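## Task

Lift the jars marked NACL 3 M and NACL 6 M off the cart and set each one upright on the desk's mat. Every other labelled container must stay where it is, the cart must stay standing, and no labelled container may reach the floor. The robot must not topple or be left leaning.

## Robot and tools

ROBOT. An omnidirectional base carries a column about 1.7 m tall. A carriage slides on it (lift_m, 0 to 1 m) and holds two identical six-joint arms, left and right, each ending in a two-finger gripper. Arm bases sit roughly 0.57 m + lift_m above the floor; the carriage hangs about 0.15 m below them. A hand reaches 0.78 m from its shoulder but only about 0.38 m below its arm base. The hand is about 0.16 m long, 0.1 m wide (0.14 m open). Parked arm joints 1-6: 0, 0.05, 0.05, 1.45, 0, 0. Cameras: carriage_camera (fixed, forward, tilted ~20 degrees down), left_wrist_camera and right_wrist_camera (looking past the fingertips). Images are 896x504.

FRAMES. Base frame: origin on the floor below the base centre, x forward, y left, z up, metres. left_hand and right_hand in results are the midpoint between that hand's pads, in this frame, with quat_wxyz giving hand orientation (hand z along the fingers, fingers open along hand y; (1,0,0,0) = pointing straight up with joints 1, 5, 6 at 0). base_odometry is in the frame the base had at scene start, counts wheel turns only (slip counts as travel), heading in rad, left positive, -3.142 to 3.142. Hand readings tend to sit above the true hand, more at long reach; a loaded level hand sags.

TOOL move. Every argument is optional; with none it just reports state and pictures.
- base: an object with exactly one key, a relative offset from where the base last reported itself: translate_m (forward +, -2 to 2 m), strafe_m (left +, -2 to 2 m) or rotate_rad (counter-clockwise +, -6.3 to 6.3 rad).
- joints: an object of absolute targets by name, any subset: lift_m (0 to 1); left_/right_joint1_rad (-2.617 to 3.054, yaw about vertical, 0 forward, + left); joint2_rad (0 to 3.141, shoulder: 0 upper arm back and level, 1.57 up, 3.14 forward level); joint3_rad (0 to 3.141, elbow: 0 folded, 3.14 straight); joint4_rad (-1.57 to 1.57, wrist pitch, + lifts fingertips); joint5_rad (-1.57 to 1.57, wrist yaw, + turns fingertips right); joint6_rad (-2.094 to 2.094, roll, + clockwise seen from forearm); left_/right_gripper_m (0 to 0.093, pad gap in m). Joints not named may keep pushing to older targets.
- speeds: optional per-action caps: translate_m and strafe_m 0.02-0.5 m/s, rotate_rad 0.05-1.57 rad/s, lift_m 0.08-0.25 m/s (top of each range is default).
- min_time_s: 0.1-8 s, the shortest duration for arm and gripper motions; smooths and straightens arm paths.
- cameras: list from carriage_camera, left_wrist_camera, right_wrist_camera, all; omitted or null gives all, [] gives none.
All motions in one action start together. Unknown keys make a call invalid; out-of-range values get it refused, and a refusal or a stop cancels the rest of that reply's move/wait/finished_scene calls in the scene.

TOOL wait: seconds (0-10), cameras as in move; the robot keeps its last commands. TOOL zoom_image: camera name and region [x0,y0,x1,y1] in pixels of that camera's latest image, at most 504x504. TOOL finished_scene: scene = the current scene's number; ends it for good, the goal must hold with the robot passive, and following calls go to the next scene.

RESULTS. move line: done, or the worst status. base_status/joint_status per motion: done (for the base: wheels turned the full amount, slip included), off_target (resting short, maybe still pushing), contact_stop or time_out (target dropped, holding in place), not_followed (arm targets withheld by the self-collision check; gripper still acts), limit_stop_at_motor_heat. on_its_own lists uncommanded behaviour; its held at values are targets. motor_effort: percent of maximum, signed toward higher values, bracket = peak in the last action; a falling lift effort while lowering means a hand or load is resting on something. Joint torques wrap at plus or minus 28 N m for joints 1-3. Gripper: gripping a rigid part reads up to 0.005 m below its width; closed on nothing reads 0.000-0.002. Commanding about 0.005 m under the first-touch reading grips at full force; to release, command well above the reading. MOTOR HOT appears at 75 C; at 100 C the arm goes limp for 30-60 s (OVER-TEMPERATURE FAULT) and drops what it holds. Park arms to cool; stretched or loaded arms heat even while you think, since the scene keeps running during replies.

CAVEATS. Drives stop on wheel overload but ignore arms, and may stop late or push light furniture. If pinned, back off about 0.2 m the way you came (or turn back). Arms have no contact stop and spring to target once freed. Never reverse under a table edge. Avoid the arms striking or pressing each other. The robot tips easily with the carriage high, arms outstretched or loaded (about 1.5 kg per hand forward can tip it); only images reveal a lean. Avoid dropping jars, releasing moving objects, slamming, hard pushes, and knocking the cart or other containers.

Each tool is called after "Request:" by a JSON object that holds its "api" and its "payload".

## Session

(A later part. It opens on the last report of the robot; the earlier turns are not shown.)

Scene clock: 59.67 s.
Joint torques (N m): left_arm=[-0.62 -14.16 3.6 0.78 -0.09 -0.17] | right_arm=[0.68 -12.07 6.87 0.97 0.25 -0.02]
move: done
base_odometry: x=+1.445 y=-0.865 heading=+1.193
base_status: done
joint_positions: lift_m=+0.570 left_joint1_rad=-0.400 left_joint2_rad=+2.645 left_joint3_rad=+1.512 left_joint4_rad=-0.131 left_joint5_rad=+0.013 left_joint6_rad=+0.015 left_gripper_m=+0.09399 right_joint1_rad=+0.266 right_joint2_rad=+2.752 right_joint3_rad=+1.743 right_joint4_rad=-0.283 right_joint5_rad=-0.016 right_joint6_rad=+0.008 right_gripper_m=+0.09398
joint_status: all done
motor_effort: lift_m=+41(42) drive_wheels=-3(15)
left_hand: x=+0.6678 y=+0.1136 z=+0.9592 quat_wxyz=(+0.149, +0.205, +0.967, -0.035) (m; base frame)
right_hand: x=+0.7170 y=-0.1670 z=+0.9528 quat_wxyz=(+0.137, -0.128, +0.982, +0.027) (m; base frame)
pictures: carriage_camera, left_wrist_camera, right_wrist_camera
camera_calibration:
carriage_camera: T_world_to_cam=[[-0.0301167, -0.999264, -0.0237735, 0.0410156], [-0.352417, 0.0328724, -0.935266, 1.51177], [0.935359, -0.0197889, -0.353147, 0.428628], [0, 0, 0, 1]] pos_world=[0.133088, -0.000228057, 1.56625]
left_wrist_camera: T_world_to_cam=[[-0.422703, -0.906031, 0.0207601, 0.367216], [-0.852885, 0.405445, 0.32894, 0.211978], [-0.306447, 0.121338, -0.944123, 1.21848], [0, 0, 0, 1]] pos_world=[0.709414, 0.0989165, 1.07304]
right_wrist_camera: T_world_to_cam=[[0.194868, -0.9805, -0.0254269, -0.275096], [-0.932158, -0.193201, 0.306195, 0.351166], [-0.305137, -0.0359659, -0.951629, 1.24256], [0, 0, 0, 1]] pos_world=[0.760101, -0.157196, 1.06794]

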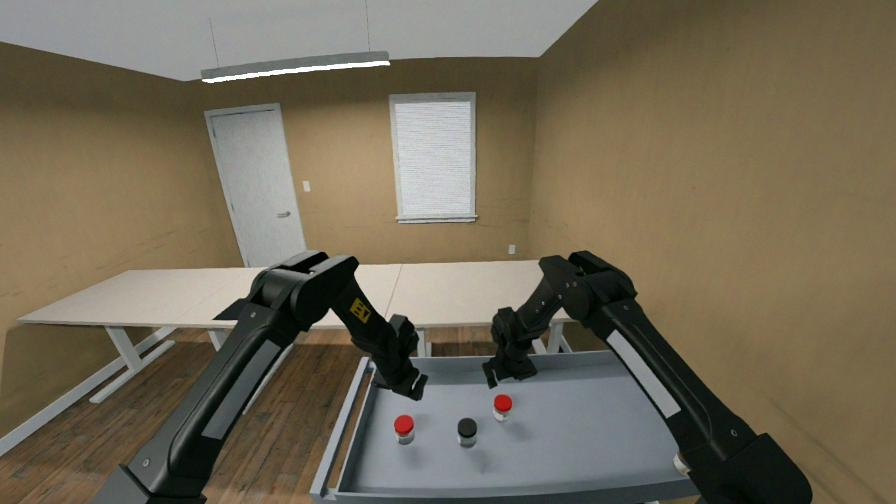

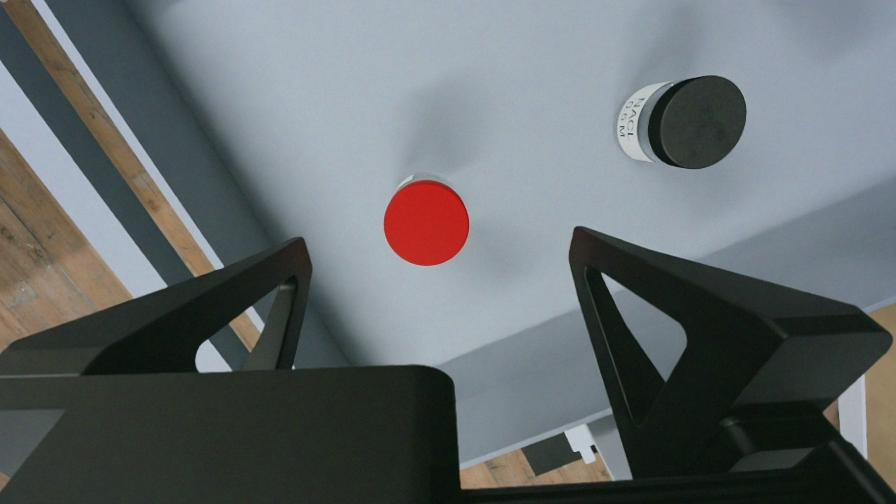

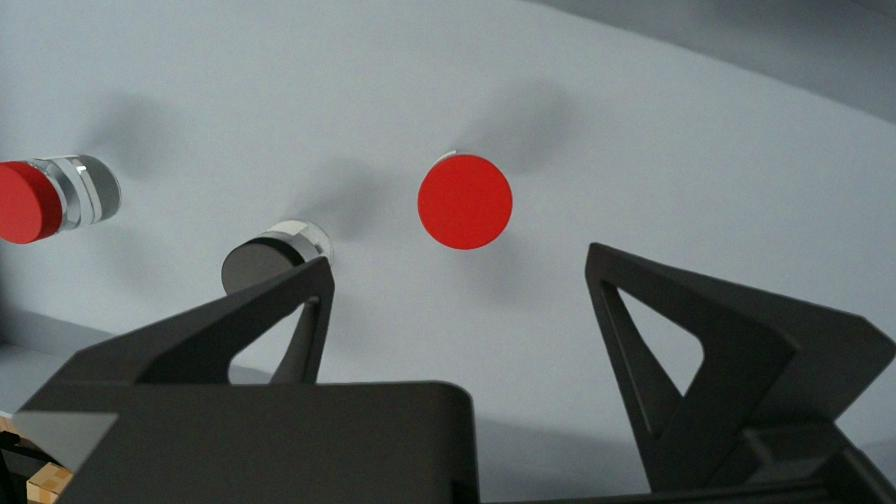

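Request:
{"api": "move", "payload": {"joints": {"left_joint1_rad":-0.379,"left_joint2_rad":2.62,"left_joint3_rad":1.42,"left_joint4_rad":-0.08,"right_joint1_rad":0.266,"lift_m":0.5}, "speeds": {"lift_m":0.12}, "cameras": ["left_wrist_camera","right_wrist_camera"]}}

Scene clock: 62.23 s.
Joint torques (N m): left_arm=[-0.17 -17.01 3.51 0.91 -0.08 -0.17] | right_arm=[0.42 -12.51 6.37 1.08 0.23 -0.02]
move: done
base_odometry: x=+1.445 y=-0.865 heading=+1.193
base_status: not commanded
joint_positions: lift_m=+0.500 left_joint1_rad=-0.382 left_joint2_rad=+2.645 left_joint3_rad=+1.425 left_joint4_rad=-0.094 left_joint5_rad=+0.010 left_joint6_rad=+0.014 left_gripper_m=+0.09399 right_joint1_rad=+0.266 right_joint2_rad=+2.758 right_joint3_rad=+1.750 right_joint4_rad=-0.291 right_joint5_rad=-0.015 right_joint6_rad=+0.007 right_gripper_m=+0.09398
joint_status: all done
motor_effort: lift_m=+36(37) drive_wheels=+8(8)
left_hand: x=+0.6438 y=+0.1333 z=+0.8731 quat_wxyz=(+0.124, +0.196, +0.972, -0.028) (m; base frame)
right_hand: x=+0.7160 y=-0.1674 z=+0.8816 quat_wxyz=(+0.133, -0.129, +0.982, +0.026) (m; base frame)
pictures: left_wrist_camera, right_wrist_camera
camera_calibration:
left_wrist_camera: T_world_to_cam=[[-0.403749, -0.914647, 0.0201829, 0.36615], [-0.844431, 0.381061, 0.376467, 0.168084], [-0.352026, 0.134955, -0.92621, 1.13932], [0, 0, 0, 1]] pos_world=[0.690838, 0.11709, 0.984582]
right_wrist_camera: T_world_to_cam=[[0.194759, -0.980564, -0.0237224, -0.278609], [-0.930081, -0.192305, 0.312998, 0.364704], [-0.311477, -0.0388955, -0.949457, 1.17658], [0, 0, 0, 1]] pos_world=[0.759943, -0.157296, 0.996352]

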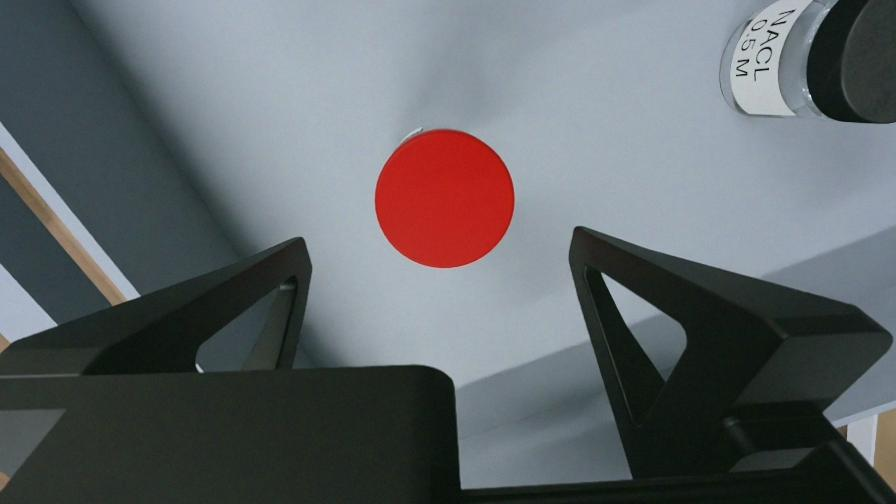

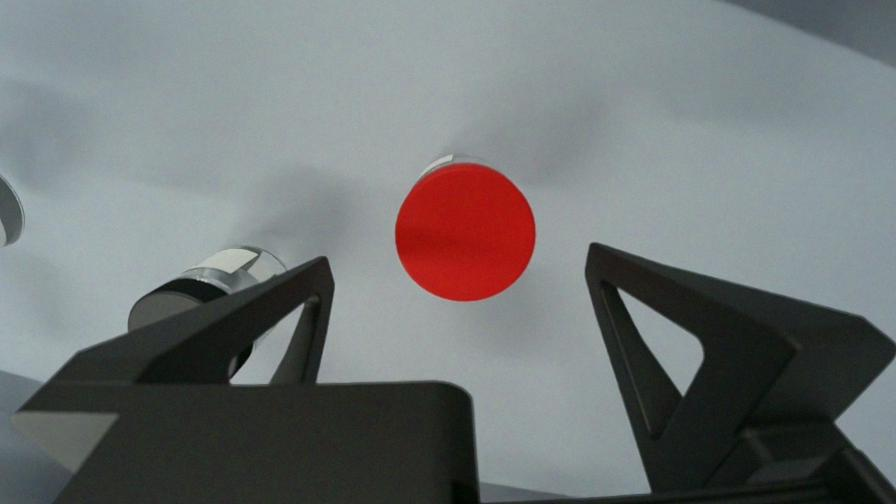

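Request:
{"api": "move", "payload": {"joints": {"left_joint1_rad":-0.385,"left_joint3_rad":1.51,"left_joint4_rad":-0.155,"left_joint2_rad":2.64}, "cameras": []}}

Request:
{"api": "move", "payload": {"joints": {"lift_m":0.415}, "speeds": {"lift_m":0.08}, "cameras": ["left_wrist_camera","right_wrist_camera"]}}

Scene clock: 64.07 s.
Joint torques (N m): left_arm=[-0.7 -15.58 5.75 0.72 -0.08 -0.17] | right_arm=[0.23 -12.6 6.32 1.06 0.24 -0.01]
move: done
base_odometry: x=+1.445 y=-0.865 heading=+1.193
base_status: not commanded
joint_positions: lift_m=+0.500 left_joint1_rad=-0.382 left_joint2_rad=+2.645 left_joint3_rad=+1.491 left_joint4_rad=-0.145 left_joint5_rad=+0.010 left_joint6_rad=+0.014 left_gripper_m=+0.09399 right_joint1_rad=+0.266 right_joint2_rad=+2.758 right_joint3_rad=+1.750 right_joint4_rad=-0.291 right_joint5_rad=-0.015 right_joint6_rad=+0.007 right_gripper_m=+0.09398
joint_status: all done
motor_effort: lift_m=+36(36) drive_wheels=+7(7)
left_hand: x=+0.6601 y=+0.1268 z=+0.8840 quat_wxyz=(+0.132, +0.196, +0.971, -0.030) (m; base frame)
right_hand: x=+0.7160 y=-0.1674 z=+0.8816 quat_wxyz=(+0.133, -0.129, +0.982, +0.026) (m; base frame)
pictures: none
No camera images: "cameras" was empty.

Scene clock: 65.50 s.
Joint torques (N m): left_arm=[-0.79 -15.53 5.52 0.79 -0.08 -0.17] | right_arm=[0.16 -11.95 5.18 1.1 0.13 -0.01]
move: done
base_odometry: x=+1.445 y=-0.865 heading=+1.193
base_status: not commanded
joint_positions: lift_m=+0.415 left_joint1_rad=-0.382 left_joint2_rad=+2.646 left_joint3_rad=+1.493 left_joint4_rad=-0.154 left_joint5_rad=+0.010 left_joint6_rad=+0.014 left_gripper_m=+0.09399 right_joint1_rad=+0.266 right_joint2_rad=+2.749 right_joint3_rad=+1.767 right_joint4_rad=-0.286 right_joint5_rad=-0.003 right_joint6_rad=+0.006 right_gripper_m=+0.09398
joint_status: all done
motor_effort: lift_m=+33(34) drive_wheels=+7(8)
left_hand: x=+0.6585 y=+0.1275 z=+0.7986 quat_wxyz=(+0.128, +0.196, +0.972, -0.029) (m; base frame)
right_hand: x=+0.7270 y=-0.1666 z=+0.8058 quat_wxyz=(+0.149, -0.128, +0.980, +0.022) (m; base frame)
pictures: left_wrist_camera, right_wrist_camera
camera_calibration:
left_wrist_camera: T_world_to_cam=[[-0.40381, -0.914634, 0.0195441, 0.368801], [-0.847291, 0.381964, 0.369055, 0.21846], [-0.345015, 0.132468, -0.929202, 1.07437], [0, 0, 0, 1]] pos_world=[0.704698, 0.111554, 0.910473]
right_wrist_camera: T_world_to_cam=[[0.193417, -0.98102, -0.0137564, -0.288879], [-0.940194, -0.189339, 0.283171, 0.43067], [-0.280401, -0.0418365, -0.958971, 1.09268], [0, 0, 0, 1]] pos_world=[0.767176, -0.15614, 0.921921]

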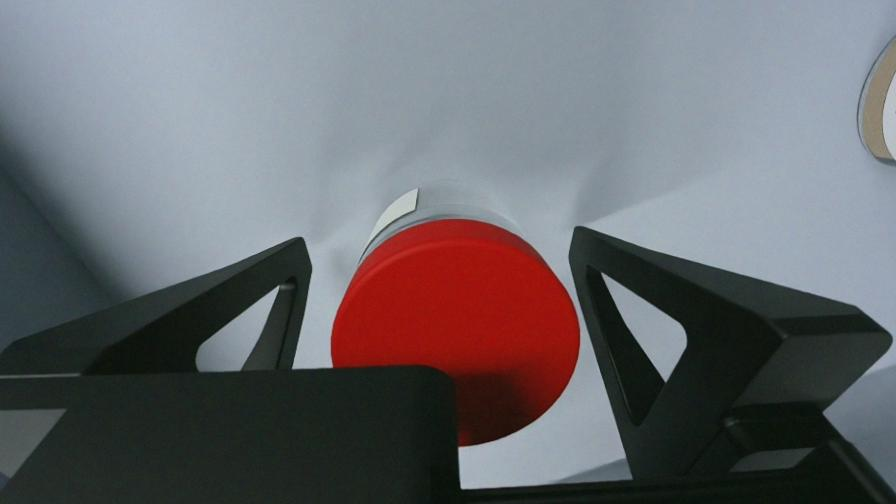

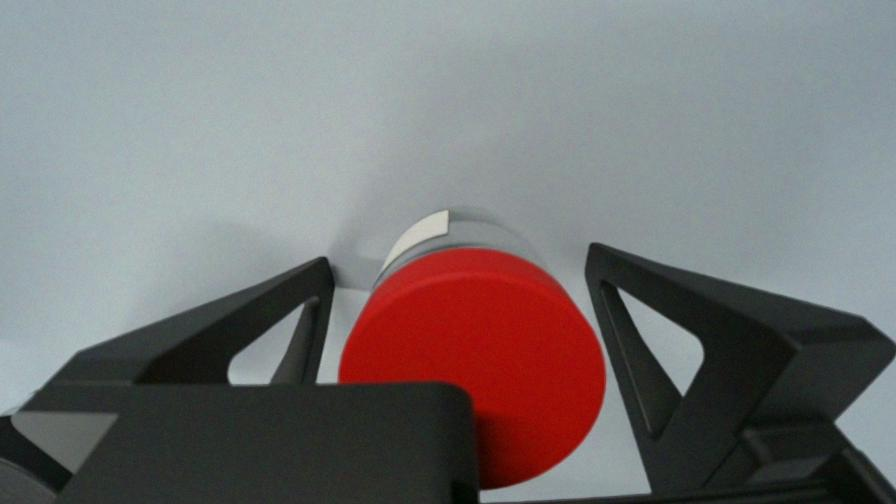

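Request:
{"api": "move", "payload": {"joints": {"lift_m":0.427,"left_joint1_rad":-0.397,"right_joint1_rad":0.256}, "speeds": {"lift_m":0.08}, "cameras": ["left_wrist_camera","right_wrist_camera"]}}

Scene clock: 67.13 s.
Joint torques (N m): left_arm=[-0.96 -15.6 5.83 0.8 -0.07 -0.17] | right_arm=[-0.16 -12.55 5.16 1.1 0.12 0]
move: done
base_odometry: x=+1.445 y=-0.865 heading=+1.193
base_status: not commanded
joint_positions: lift_m=+0.427 left_joint1_rad=-0.393 left_joint2_rad=+2.647 left_joint3_rad=+1.493 left_joint4_rad=-0.157 left_joint5_rad=+0.009 left_joint6_rad=+0.014 left_gripper_m=+0.09399 right_joint1_rad=+0.261 right_joint2_rad=+2.754 right_joint3_rad=+1.764 right_joint4_rad=-0.291 right_joint5_rad=-0.003 right_joint6_rad=+0.006 right_gripper_m=+0.09398
joint_status: all done
motor_effort: lift_m=+42(50) drive_wheels=+8(9)
left_hand: x=+0.6556 y=+0.1233 z=+0.8093 quat_wxyz=(+0.126, +0.201, +0.971, -0.029) (m; base frame)
right_hand: x=+0.7239 y=-0.1699 z=+0.8135 quat_wxyz=(+0.143, -0.126, +0.981, +0.021) (m; base frame)
pictures: left_wrist_camera, right_wrist_camera
camera_calibration:
left_wrist_camera: T_world_to_cam=[[-0.413394, -0.910347, 0.0193173, 0.369548], [-0.841815, 0.390187, 0.372962, 0.205908], [-0.347062, 0.137919, -0.927645, 1.08331], [0, 0, 0, 1]] pos_world=[0.702082, 0.106665, 0.920993]
right_wrist_camera: T_world_to_cam=[[0.188762, -0.981939, -0.0128628, -0.288929], [-0.937534, -0.184093, 0.295195, 0.414156], [-0.292231, -0.0436624, -0.95535, 1.10436], [0, 0, 0, 1]] pos_world=[0.765553, -0.159248, 0.929079]

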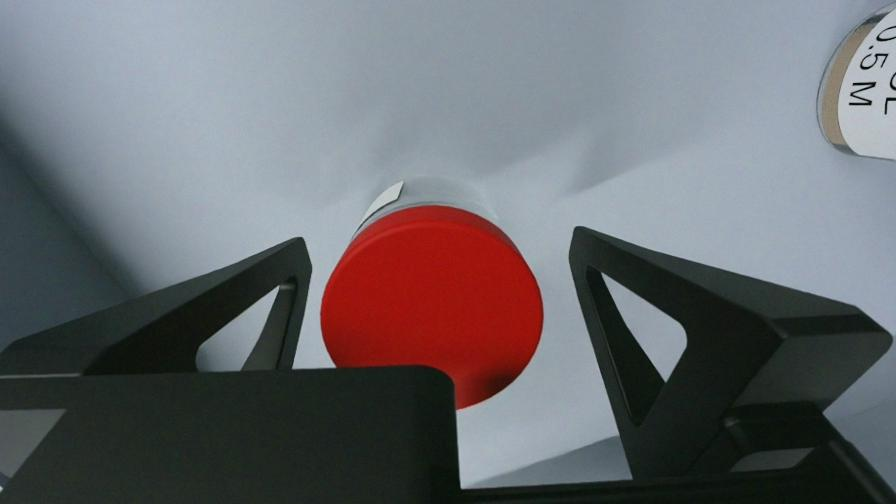

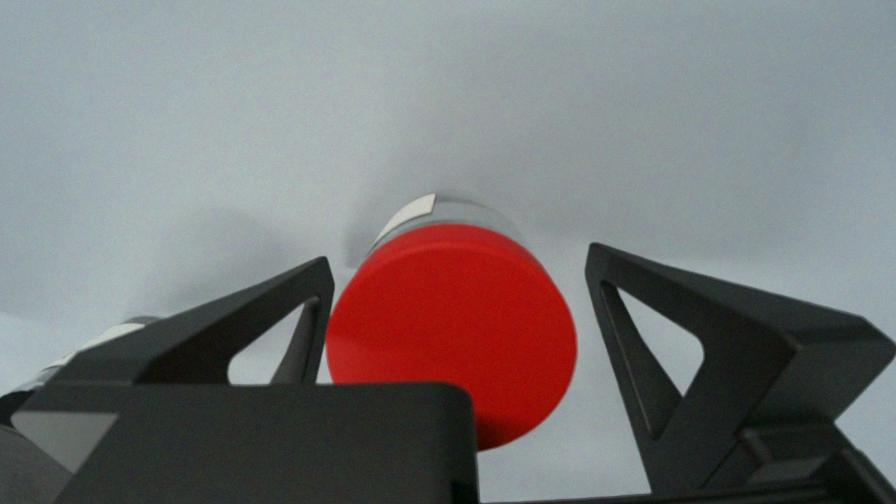

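Request:
{"api": "move", "payload": {"joints": {"left_joint1_rad":-0.385,"right_joint1_rad":0.266}, "cameras": []}}

Request:
{"api": "move", "payload": {"joints": {"left_gripper_m":0.05,"right_gripper_m":0.05}, "min_time_s": 4, "cameras": ["left_wrist_camera","right_wrist_camera"]}}

Scene clock: 68.23 s.
Joint torques (N m): left_arm=[0.43 -15.58 5.6 0.81 -0.08 -0.16] | right_arm=[0.73 -12.27 5.18 1.1 0.12 0]
move: done
base_odometry: x=+1.445 y=-0.865 heading=+1.193
base_status: not commanded
joint_positions: lift_m=+0.427 left_joint1_rad=-0.393 left_joint2_rad=+2.647 left_joint3_rad=+1.493 left_joint4_rad=-0.157 left_joint5_rad=+0.009 left_joint6_rad=+0.014 left_gripper_m=+0.09399 right_joint1_rad=+0.261 right_joint2_rad=+2.754 right_joint3_rad=+1.764 right_joint4_rad=-0.291 right_joint5_rad=-0.003 right_joint6_rad=+0.006 right_gripper_m=+0.09398
joint_status: all done
motor_effort: lift_m=+41(42) drive_wheels=+7(7)
left_hand: x=+0.6556 y=+0.1233 z=+0.8093 quat_wxyz=(+0.126, +0.201, +0.971, -0.029) (m; base frame)
right_hand: x=+0.7239 y=-0.1699 z=+0.8135 quat_wxyz=(+0.143, -0.126, +0.981, +0.021) (m; base frame)
pictures: none
No camera images: "cameras" was empty.

Scene clock: 72.53 s.
Joint torques (N m): left_arm=[0.01 -15.61 5.59 0.81 -0.06 -0.17] | right_arm=[0.68 -12.33 5.18 1.1 0.11 0.01]
move: off_target
base_odometry: x=+1.445 y=-0.865 heading=+1.193
base_status: not commanded
joint_positions: lift_m=+0.427 left_joint1_rad=-0.390 left_joint2_rad=+2.647 left_joint3_rad=+1.493 left_joint4_rad=-0.157 left_joint5_rad=+0.008 left_joint6_rad=+0.014 left_gripper_m=+0.05384 right_joint1_rad=+0.261 right_joint2_rad=+2.754 right_joint3_rad=+1.764 right_joint4_rad=-0.291 right_joint5_rad=-0.003 right_joint6_rad=+0.006 right_gripper_m=+0.05439
joint_status: right_gripper_m off_target (ended at +0.05441, target +0.05000); the others done
motor_effort: lift_m=+42(43) drive_wheels=+7(7)
left_hand: x=+0.6562 y=+0.1247 z=+0.8093 quat_wxyz=(+0.126, +0.199, +0.971, -0.028) (m; base frame)
right_hand: x=+0.7239 y=-0.1697 z=+0.8135 quat_wxyz=(+0.143, -0.126, +0.981, +0.021) (m; base frame)
pictures: left_wrist_camera, right_wrist_camera
camera_calibration:
left_wrist_camera: T_world_to_cam=[[-0.410278, -0.911784, 0.0179414, 0.370311], [-0.843343, 0.386822, 0.373017, 0.207231], [-0.347051, 0.13791, -0.927651, 1.08332], [0, 0, 0, 1]] pos_world=[0.702663, 0.108082, 0.920994]
right_wrist_camera: T_world_to_cam=[[0.189137, -0.981866, -0.0128628, -0.28899], [-0.937464, -0.184451, 0.295195, 0.414032], [-0.292214, -0.0437739, -0.95535, 1.10432], [0, 0, 0, 1]] pos_world=[0.765498, -0.159041, 0.929079]

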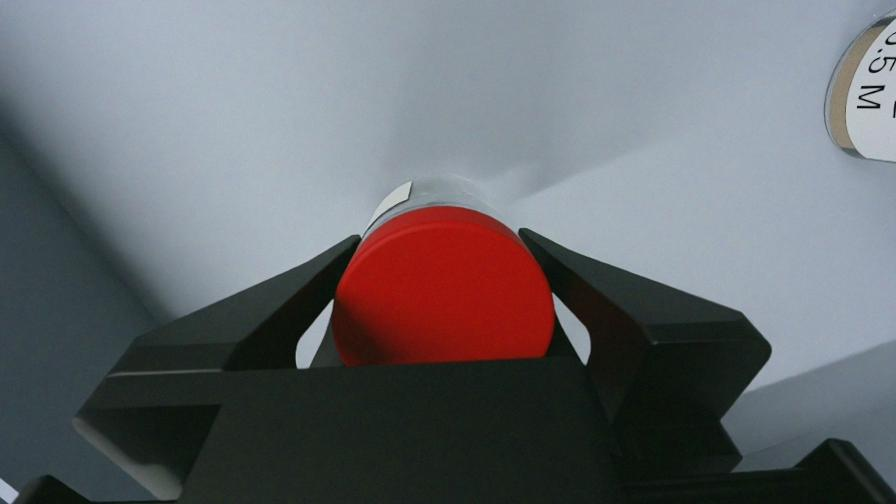

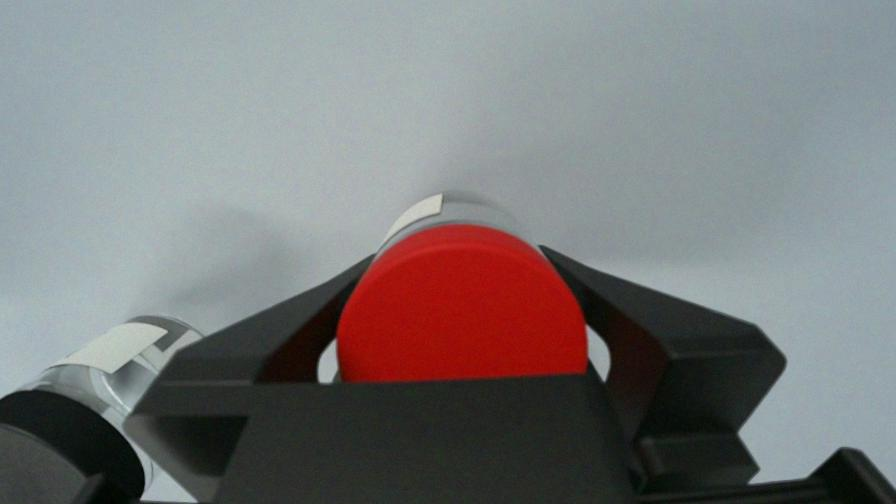

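Request:
{"api": "move", "payload": {"joints": {"lift_m":0.45}, "speeds": {"lift_m":0.08}, "cameras": []}}

Request:
{"api": "move", "payload": {"joints": {"lift_m":0.66}, "speeds": {"lift_m":0.15}, "cameras": ["carriage_camera"]}}

Scene clock: 73.83 s.
Joint torques (N m): left_arm=[0.25 -15.77 5.65 0.76 -0.05 -0.16] | right_arm=[0.54 -12.66 5.29 1.11 0.12 0]
move: done
base_odometry: x=+1.445 y=-0.865 heading=+1.193
base_status: not commanded
joint_positions: lift_m=+0.450 left_joint1_rad=-0.390 left_joint2_rad=+2.649 left_joint3_rad=+1.493 left_joint4_rad=-0.163 left_joint5_rad=+0.008 left_joint6_rad=+0.014 left_gripper_m=+0.05383 right_joint1_rad=+0.261 right_joint2_rad=+2.758 right_joint3_rad=+1.762 right_joint4_rad=-0.297 right_joint5_rad=-0.003 right_joint6_rad=+0.006 right_gripper_m=+0.05438
joint_status: all done
motor_effort: lift_m=+42(50) drive_wheels=+7(8)
left_hand: x=+0.6545 y=+0.1254 z=+0.8310 quat_wxyz=(+0.123, +0.199, +0.972, -0.027) (m; base frame)
right_hand: x=+0.7206 y=-0.1706 z=+0.8335 quat_wxyz=(+0.137, -0.126, +0.982, +0.020) (m; base frame)
pictures: none
No camera images: "cameras" was empty.

Scene clock: 75.67 s.
Joint torques (N m): left_arm=[0.2 -16.12 5.67 0.79 -0.06 -0.16] | right_arm=[0.69 -13.01 5.39 1.13 0.11 0]
move: done
base_odometry: x=+1.445 y=-0.865 heading=+1.193
base_status: not commanded
joint_positions: lift_m=+0.660 left_joint1_rad=-0.390 left_joint2_rad=+2.651 left_joint3_rad=+1.493 left_joint4_rad=-0.162 left_joint5_rad=+0.008 left_joint6_rad=+0.014 left_gripper_m=+0.05383 right_joint1_rad=+0.261 right_joint2_rad=+2.763 right_joint3_rad=+1.760 right_joint4_rad=-0.297 right_joint5_rad=-0.003 right_joint6_rad=+0.006 right_gripper_m=+0.05438
joint_status: all done
motor_effort: lift_m=+42(51) drive_wheels=+7(8)
left_hand: x=+0.6540 y=+0.1256 z=+1.0401 quat_wxyz=(+0.122, +0.199, +0.972, -0.027) (m; base frame)
right_hand: x=+0.7185 y=-0.1711 z=+1.0410 quat_wxyz=(+0.134, -0.126, +0.983, +0.019) (m; base frame)
pictures: carriage_camera
camera_calibration:
carriage_camera: T_world_to_cam=[[-0.0301167, -0.999264, -0.0237735, 0.0431534], [-0.352417, 0.0328724, -0.935266, 1.59587], [0.935359, -0.0197889, -0.353147, 0.460384], [0, 0, 0, 1]] pos_world=[0.133088, -0.000228057, 1.65618]

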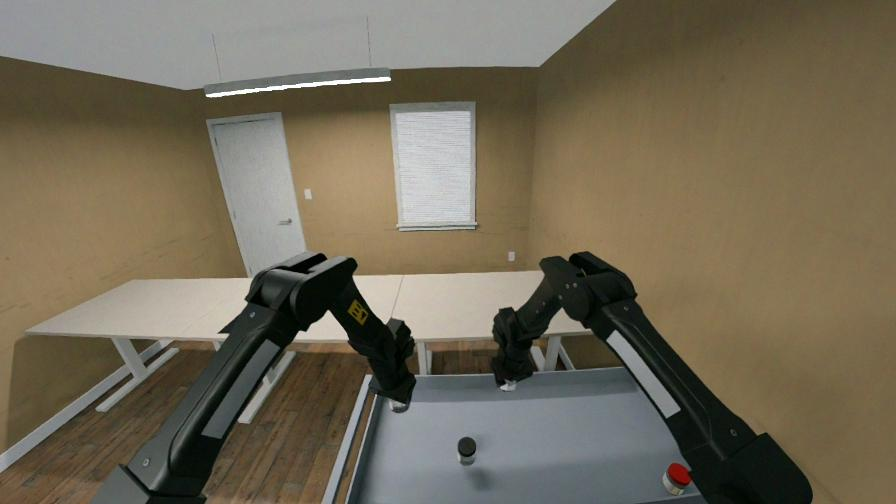

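Request:
{"api": "move", "payload": {"base": {"translate_m":-0.1}, "joints": {"left_joint1_rad":-0.3,"right_joint1_rad":0.3}, "speeds": {"translate_m":0.1}, "cameras": []}}

Request:
{"api": "move", "payload": {"base": {"strafe_m":0.963}, "speeds": {"strafe_m":0.2}, "cameras": ["carriage_camera"]}}

Scene clock: 79.73 s.
Joint torques (N m): left_arm=[-0.66 -15.9 5.56 0.83 -0.01 -0.16] | right_arm=[0.38 -13.01 5.39 1.14 0.11 0]
move: done
base_odometry: x=+1.408 y=-0.958 heading=+1.193
base_status: done
joint_positions: lift_m=+0.660 left_joint1_rad=-0.297 left_joint2_rad=+2.651 left_joint3_rad=+1.493 left_joint4_rad=-0.162 left_joint5_rad=+0.003 left_joint6_rad=+0.013 left_gripper_m=+0.05383 right_joint1_rad=+0.300 right_joint2_rad=+2.763 right_joint3_rad=+1.760 right_joint4_rad=-0.298 right_joint5_rad=-0.003 right_joint6_rad=+0.005 right_gripper_m=+0.05438
joint_status: all done
motor_effort: lift_m=+42(43) drive_wheels=-1(14)
left_hand: x=+0.6689 y=+0.1671 z=+1.0401 quat_wxyz=(+0.124, +0.154, +0.980, -0.019) (m; base frame)
right_hand: x=+0.7128 y=-0.1522 z=+1.0409 quat_wxyz=(+0.133, -0.146, +0.980, +0.022) (m; base frame)
pictures: none
No camera images: "cameras" was empty.

Scene clock: 85.63 s.
Joint torques (N m): left_arm=[-0.46 -16.02 5.57 0.85 -0.01 -0.16] | right_arm=[-0.17 -13.07 5.39 1.15 0.1 0]
move: done
base_odometry: x=+0.513 y=-0.603 heading=+1.193
base_status: done
joint_positions: lift_m=+0.660 left_joint1_rad=-0.300 left_joint2_rad=+2.651 left_joint3_rad=+1.493 left_joint4_rad=-0.162 left_joint5_rad=+0.003 left_joint6_rad=+0.013 left_gripper_m=+0.05383 right_joint1_rad=+0.302 right_joint2_rad=+2.763 right_joint3_rad=+1.760 right_joint4_rad=-0.298 right_joint5_rad=-0.003 right_joint6_rad=+0.005 right_gripper_m=+0.05438
joint_status: not commanded
motor_effort: lift_m=+42(43) drive_wheels=+0(15)
left_hand: x=+0.6686 y=+0.1661 z=+1.0401 quat_wxyz=(+0.124, +0.155, +0.980, -0.019) (m; base frame)
right_hand: x=+0.7125 y=-0.1513 z=+1.0409 quat_wxyz=(+0.133, -0.146, +0.980, +0.022) (m; base frame)
pictures: carriage_camera
camera_calibration:
carriage_camera: T_world_to_cam=[[-0.0301167, -0.999264, -0.0237735, 0.0431534], [-0.352417, 0.0328724, -0.935266, 1.59587], [0.935359, -0.0197889, -0.353147, 0.460384], [0, 0, 0, 1]] pos_world=[0.133088, -0.000228057, 1.65618]

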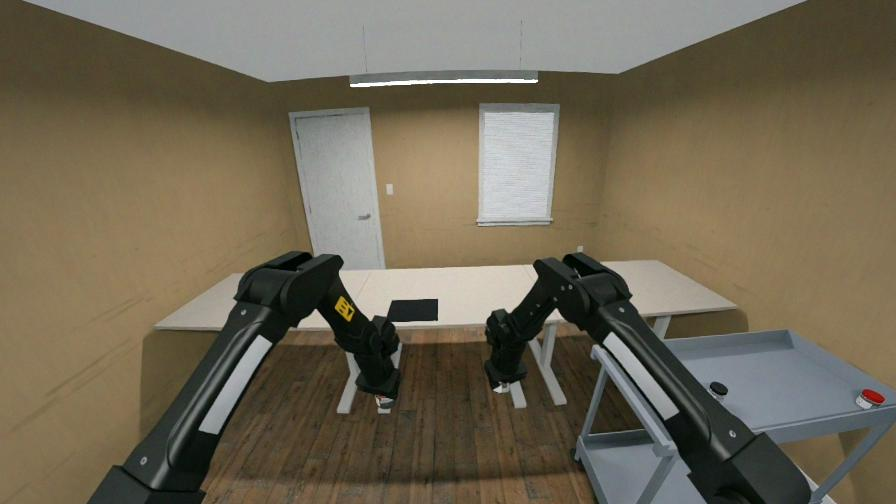

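Request:
{"api": "move", "payload": {"base": {"strafe_m":0.155}, "speeds": {"strafe_m":0.2}, "cameras": []}}

Request:
{"api": "move", "payload": {"base": {"translate_m":0.585}, "speeds": {"translate_m":0.2}}}

Scene clock: 88.73 s.
Joint torques (N m): left_arm=[-0.68 -15.88 5.59 0.83 -0.01 -0.16] | right_arm=[-0.21 -13.07 5.39 1.15 0.11 0]
move: done
base_odometry: x=+0.369 y=-0.546 heading=+1.193
base_status: done
joint_positions: lift_m=+0.660 left_joint1_rad=-0.297 left_joint2_rad=+2.651 left_joint3_rad=+1.493 left_joint4_rad=-0.162 left_joint5_rad=+0.002 left_joint6_rad=+0.013 left_gripper_m=+0.05383 right_joint1_rad=+0.303 right_joint2_rad=+2.763 right_joint3_rad=+1.760 right_joint4_rad=-0.298 right_joint5_rad=-0.003 right_joint6_rad=+0.005 right_gripper_m=+0.05438
joint_status: not commanded
motor_effort: lift_m=+42(43) drive_wheels=-1(17)
left_hand: x=+0.6690 y=+0.1675 z=+1.0401 quat_wxyz=(+0.124, +0.153, +0.980, -0.019) (m; base frame)
right_hand: x=+0.7122 y=-0.1505 z=+1.0409 quat_wxyz=(+0.133, -0.147, +0.980, +0.022) (m; base frame)
pictures: none
No camera images: "cameras" was empty.

Scene clock: 92.73 s.
Joint torques (N m): left_arm=[-0.8 -15.92 5.57 0.83 -0.01 -0.16] | right_arm=[-0.17 -13 5.38 1.15 0.12 0]
move: done
base_odometry: x=+0.584 y=-0.002 heading=+1.194
base_status: done
joint_positions: lift_m=+0.660 left_joint1_rad=-0.297 left_joint2_rad=+2.651 left_joint3_rad=+1.493 left_joint4_rad=-0.163 left_joint5_rad=+0.002 left_joint6_rad=+0.013 left_gripper_m=+0.05383 right_joint1_rad=+0.303 right_joint2_rad=+2.763 right_joint3_rad=+1.760 right_joint4_rad=-0.299 right_joint5_rad=-0.003 right_joint6_rad=+0.005 right_gripper_m=+0.05438
joint_status: not commanded
motor_effort: lift_m=+43(43) drive_wheels=-4(17)
left_hand: x=+0.6688 y=+0.1672 z=+1.0400 quat_wxyz=(+0.123, +0.154, +0.980, -0.019) (m; base frame)
right_hand: x=+0.7122 y=-0.1506 z=+1.0409 quat_wxyz=(+0.133, -0.147, +0.980, +0.022) (m; base frame)
pictures: carriage_camera, left_wrist_camera, right_wrist_camera
camera_calibration:
carriage_camera: T_world_to_cam=[[-0.0301167, -0.999264, -0.0237735, 0.0431534], [-0.352417, 0.0328724, -0.935266, 1.59587], [0.935359, -0.0197889, -0.353147, 0.460384], [0, 0, 0, 1]] pos_world=[0.133088, -0.000228057, 1.65618]
left_wrist_camera: T_world_to_cam=[[-0.322376, -0.94652, 0.0131767, 0.362107], [-0.873169, 0.302711, 0.382023, 0.139957], [-0.365581, 0.111649, -0.924059, 1.30888], [0, 0, 0, 1]] pos_world=[0.717443, 0.154239, 1.15125]
right_wrist_camera: T_world_to_cam=[[0.230288, -0.973056, -0.0113493, -0.294599], [-0.923062, -0.222119, 0.314038, 0.303914], [-0.308098, -0.061843, -0.949343, 1.32128], [0, 0, 0, 1]] pos_world=[0.755457, -0.137444, 1.15556]

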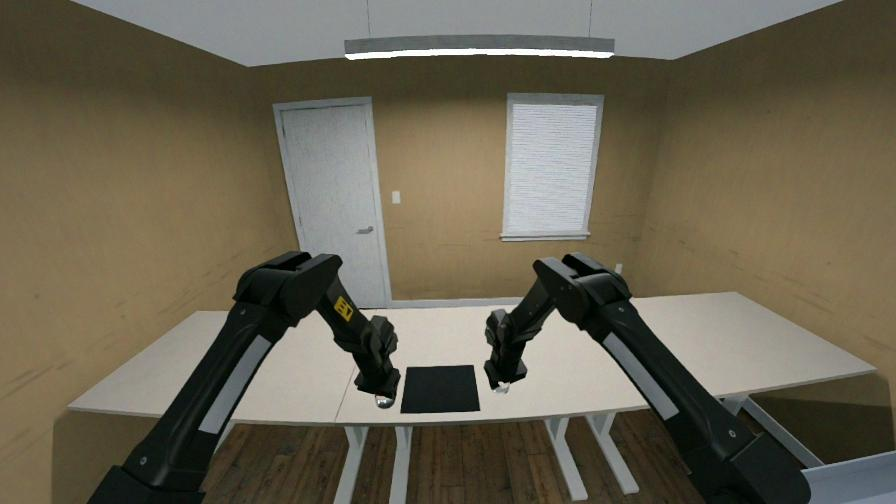

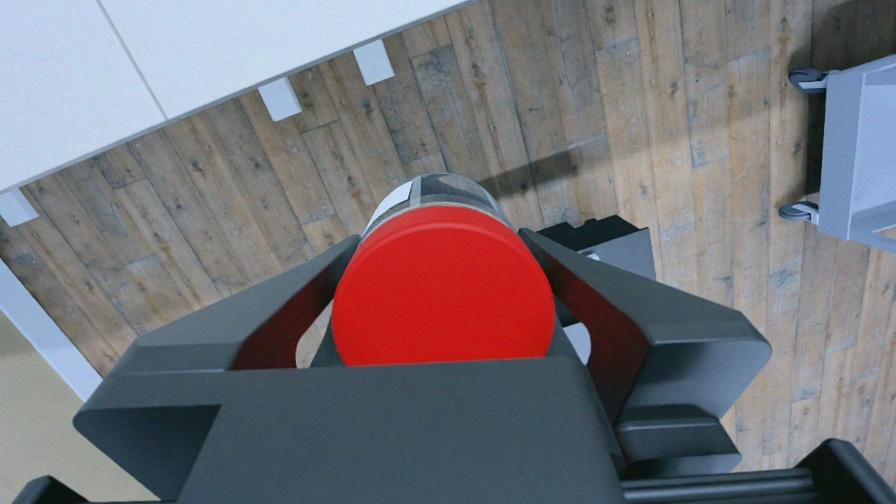

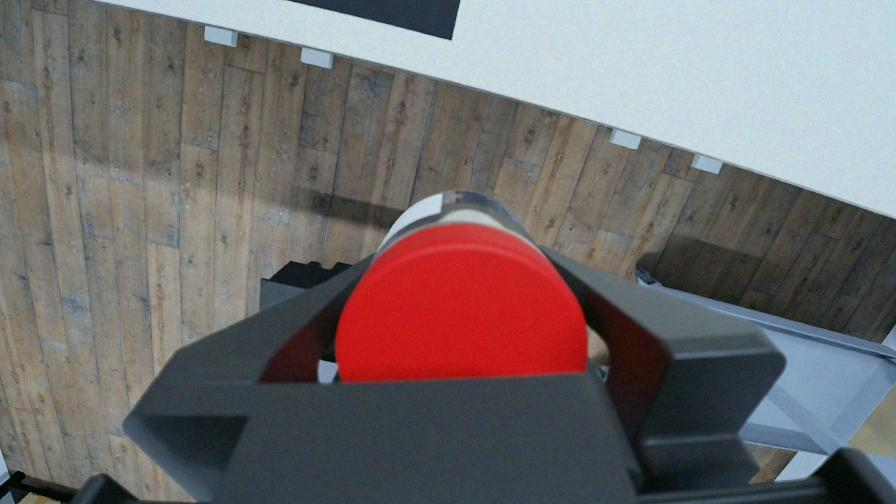

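Request:
{"api": "move", "payload": {"base": {"strafe_m":0.022}, "speeds": {"strafe_m":0.1}, "cameras": []}}

Request:
{"api": "move", "payload": {"base": {"translate_m":0.1}, "joints": {"left_joint1_rad":-0.443,"left_joint2_rad":2.879,"left_joint3_rad":2.042,"left_joint4_rad":-0.474,"right_joint1_rad":0.443,"right_joint2_rad":2.856,"right_joint3_rad":1.981,"right_joint4_rad":-0.406}, "speeds": {"translate_m":0.1}, "min_time_s": 2.5}}

Scene clock: 96.60 s.
Joint torques (N m): left_arm=[-0.66 -15.97 5.57 0.84 0 -0.16] | right_arm=[-0.12 -13.01 5.39 1.16 0.11 0]
move: done
base_odometry: x=+0.564 y=+0.007 heading=+1.194
base_status: done
joint_positions: lift_m=+0.660 left_joint1_rad=-0.296 left_joint2_rad=+2.651 left_joint3_rad=+1.493 left_joint4_rad=-0.163 left_joint5_rad=+0.002 left_joint6_rad=+0.013 left_gripper_m=+0.05383 right_joint1_rad=+0.303 right_joint2_rad=+2.763 right_joint3_rad=+1.760 right_joint4_rad=-0.299 right_joint5_rad=-0.003 right_joint6_rad=+0.005 right_gripper_m=+0.05438
joint_status: not commanded
motor_effort: lift_m=+42(44) drive_wheels=-2(19)
left_hand: x=+0.6690 y=+0.1680 z=+1.0400 quat_wxyz=(+0.123, +0.153, +0.980, -0.019) (m; base frame)
right_hand: x=+0.7121 y=-0.1505 z=+1.0408 quat_wxyz=(+0.132, -0.147, +0.980, +0.022) (m; base frame)
pictures: none
No camera images: "cameras" was empty.

Scene clock: 99.40 s.
Joint torques (N m): left_arm=[-1.02 -16.43 7.97 0.7 0 -0.16] | right_arm=[0.64 -12.42 7.77 1.06 0.11 0.01]
move: done
base_odometry: x=+0.600 y=+0.100 heading=+1.194
base_status: done
joint_positions: lift_m=+0.660 left_joint1_rad=-0.437 left_joint2_rad=+2.872 left_joint3_rad=+2.008 left_joint4_rad=-0.470 left_joint5_rad=+0.002 left_joint6_rad=+0.013 left_gripper_m=+0.05383 right_joint1_rad=+0.437 right_joint2_rad=+2.844 right_joint3_rad=+1.956 right_joint4_rad=-0.401 right_joint5_rad=-0.003 right_joint6_rad=+0.005 right_gripper_m=+0.05438
joint_status: all done
motor_effort: lift_m=+42(43) drive_wheels=+7(15)
left_hand: x=+0.7089 y=+0.0768 z=+1.0383 quat_wxyz=(+0.116, +0.222, +0.968, -0.026) (m; base frame)
right_hand: x=+0.7133 y=-0.0743 z=+1.0433 quat_wxyz=(+0.137, -0.212, +0.967, +0.033) (m; base frame)
pictures: carriage_camera, left_wrist_camera, right_wrist_camera
camera_calibration:
carriage_camera: T_world_to_cam=[[-0.0301167, -0.999264, -0.0237735, 0.0431534], [-0.352417, 0.0328724, -0.935266, 1.59587], [0.935359, -0.0197889, -0.353147, 0.460384], [0, 0, 0, 1]] pos_world=[0.133088, -0.000228057, 1.65618]
left_wrist_camera: T_world_to_cam=[[-0.450732, -0.892562, 0.0131952, 0.376343], [-0.818221, 0.41901, 0.393631, 0.143089], [-0.356869, 0.166626, -0.919174, 1.31662], [0, 0, 0, 1]] pos_world=[0.756568, 0.0565709, 1.14891]
right_wrist_camera: T_world_to_cam=[[0.35836, -0.933499, -0.0126069, -0.307738], [-0.888577, -0.345195, 0.302112, 0.29984], [-0.286373, -0.0970625, -0.953189, 1.31462], [0, 0, 0, 1]] pos_world=[0.753185, -0.0561689, 1.15862]

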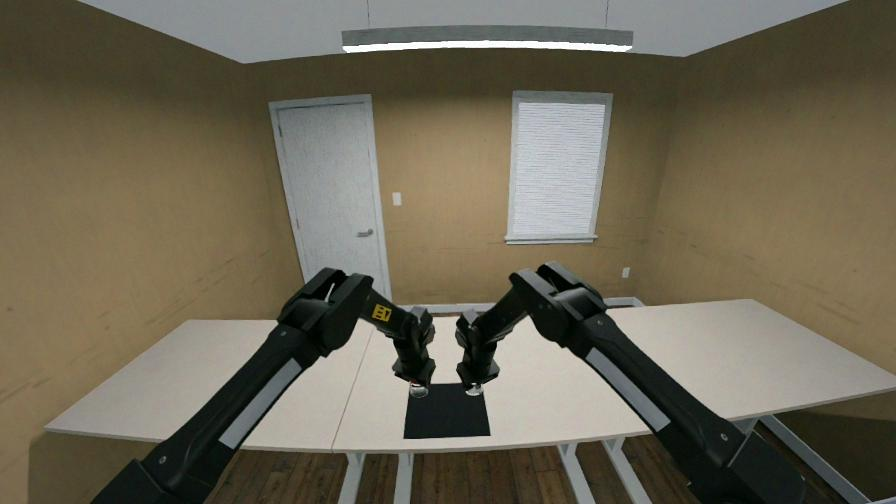

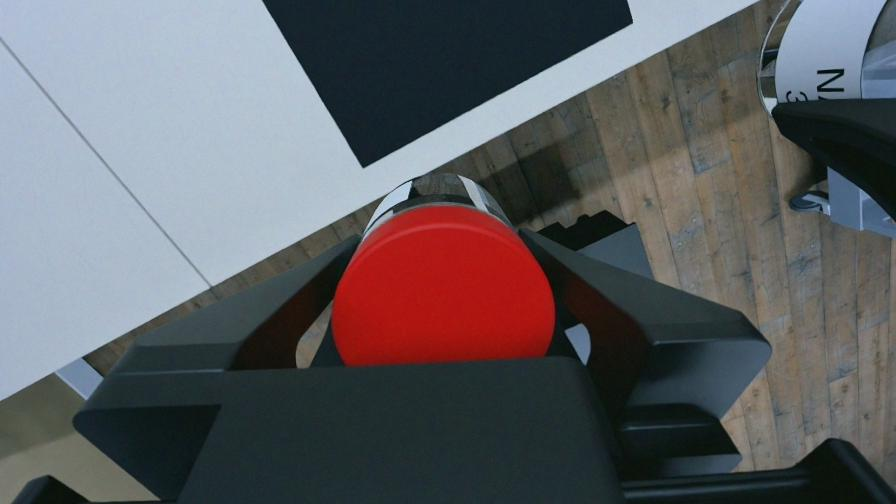

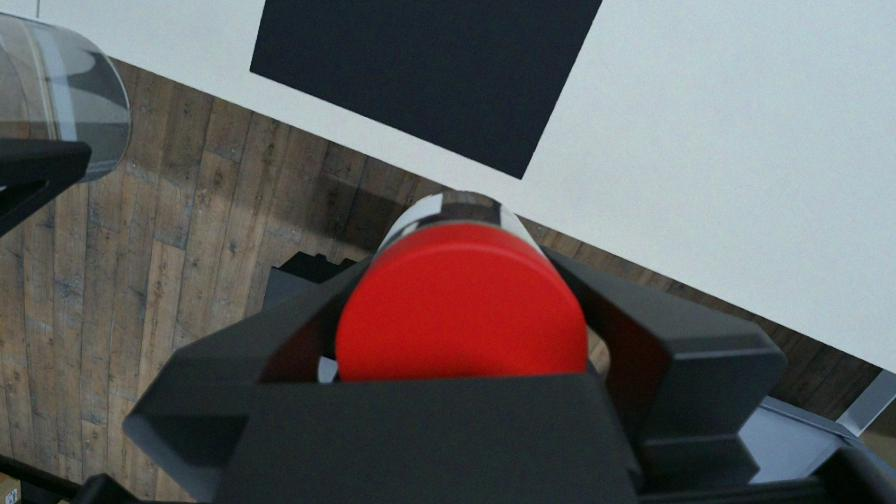

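Request:
{"api": "move", "payload": {"joints": {"lift_m":0.62}, "cameras": ["left_wrist_camera","right_wrist_camera"]}}

Scene clock: 102.93 s.
Joint torques (N m): left_arm=[-0.92 -18.24 7.01 0.76 0 -0.16] | right_arm=[0.73 -14.04 6.83 1.16 0.11 0.01]
move: done
base_odometry: x=+0.600 y=+0.100 heading=+1.194
base_status: not commanded
joint_positions: lift_m=+0.620 left_joint1_rad=-0.437 left_joint2_rad=+2.894 left_joint3_rad=+2.020 left_joint4_rad=-0.482 left_joint5_rad=+0.002 left_joint6_rad=+0.013 left_gripper_m=+0.05383 right_joint1_rad=+0.437 right_joint2_rad=+2.862 right_joint3_rad=+1.967 right_joint4_rad=-0.413 right_joint5_rad=-0.003 right_joint6_rad=+0.005 right_gripper_m=+0.05438
joint_status: all done
motor_effort: lift_m=+38(38) drive_wheels=+7(8)
left_hand: x=+0.7039 y=+0.0792 z=+0.9897 quat_wxyz=(+0.104, +0.222, +0.969, -0.023) (m; base frame)
right_hand: x=+0.7092 y=-0.0762 z=+0.9964 quat_wxyz=(+0.127, -0.213, +0.968, +0.030) (m; base frame)
pictures: left_wrist_camera, right_wrist_camera
camera_calibration:
left_wrist_camera: T_world_to_cam=[[-0.450451, -0.892693, 0.013895, 0.375933], [-0.80984, 0.415097, 0.414553, 0.130823], [-0.375836, 0.175483, -0.909919, 1.27319], [0, 0, 0, 1]] pos_world=[0.753796, 0.0578653, 1.09904]
right_wrist_camera: T_world_to_cam=[[0.358146, -0.933599, -0.0112023, -0.309905], [-0.882979, -0.342578, 0.320919, 0.287216], [-0.303447, -0.105044, -0.94704, 1.27389], [0, 0, 0, 1]] pos_world=[0.751155, -0.0571176, 1.11078]

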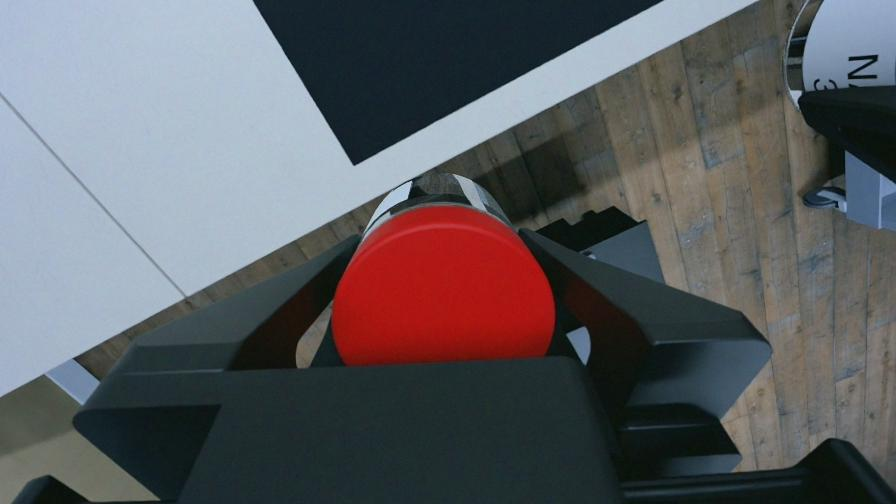

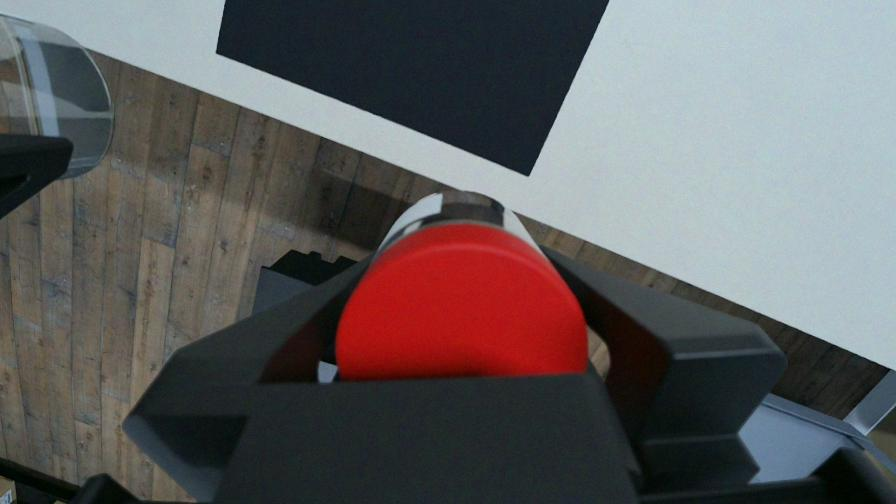

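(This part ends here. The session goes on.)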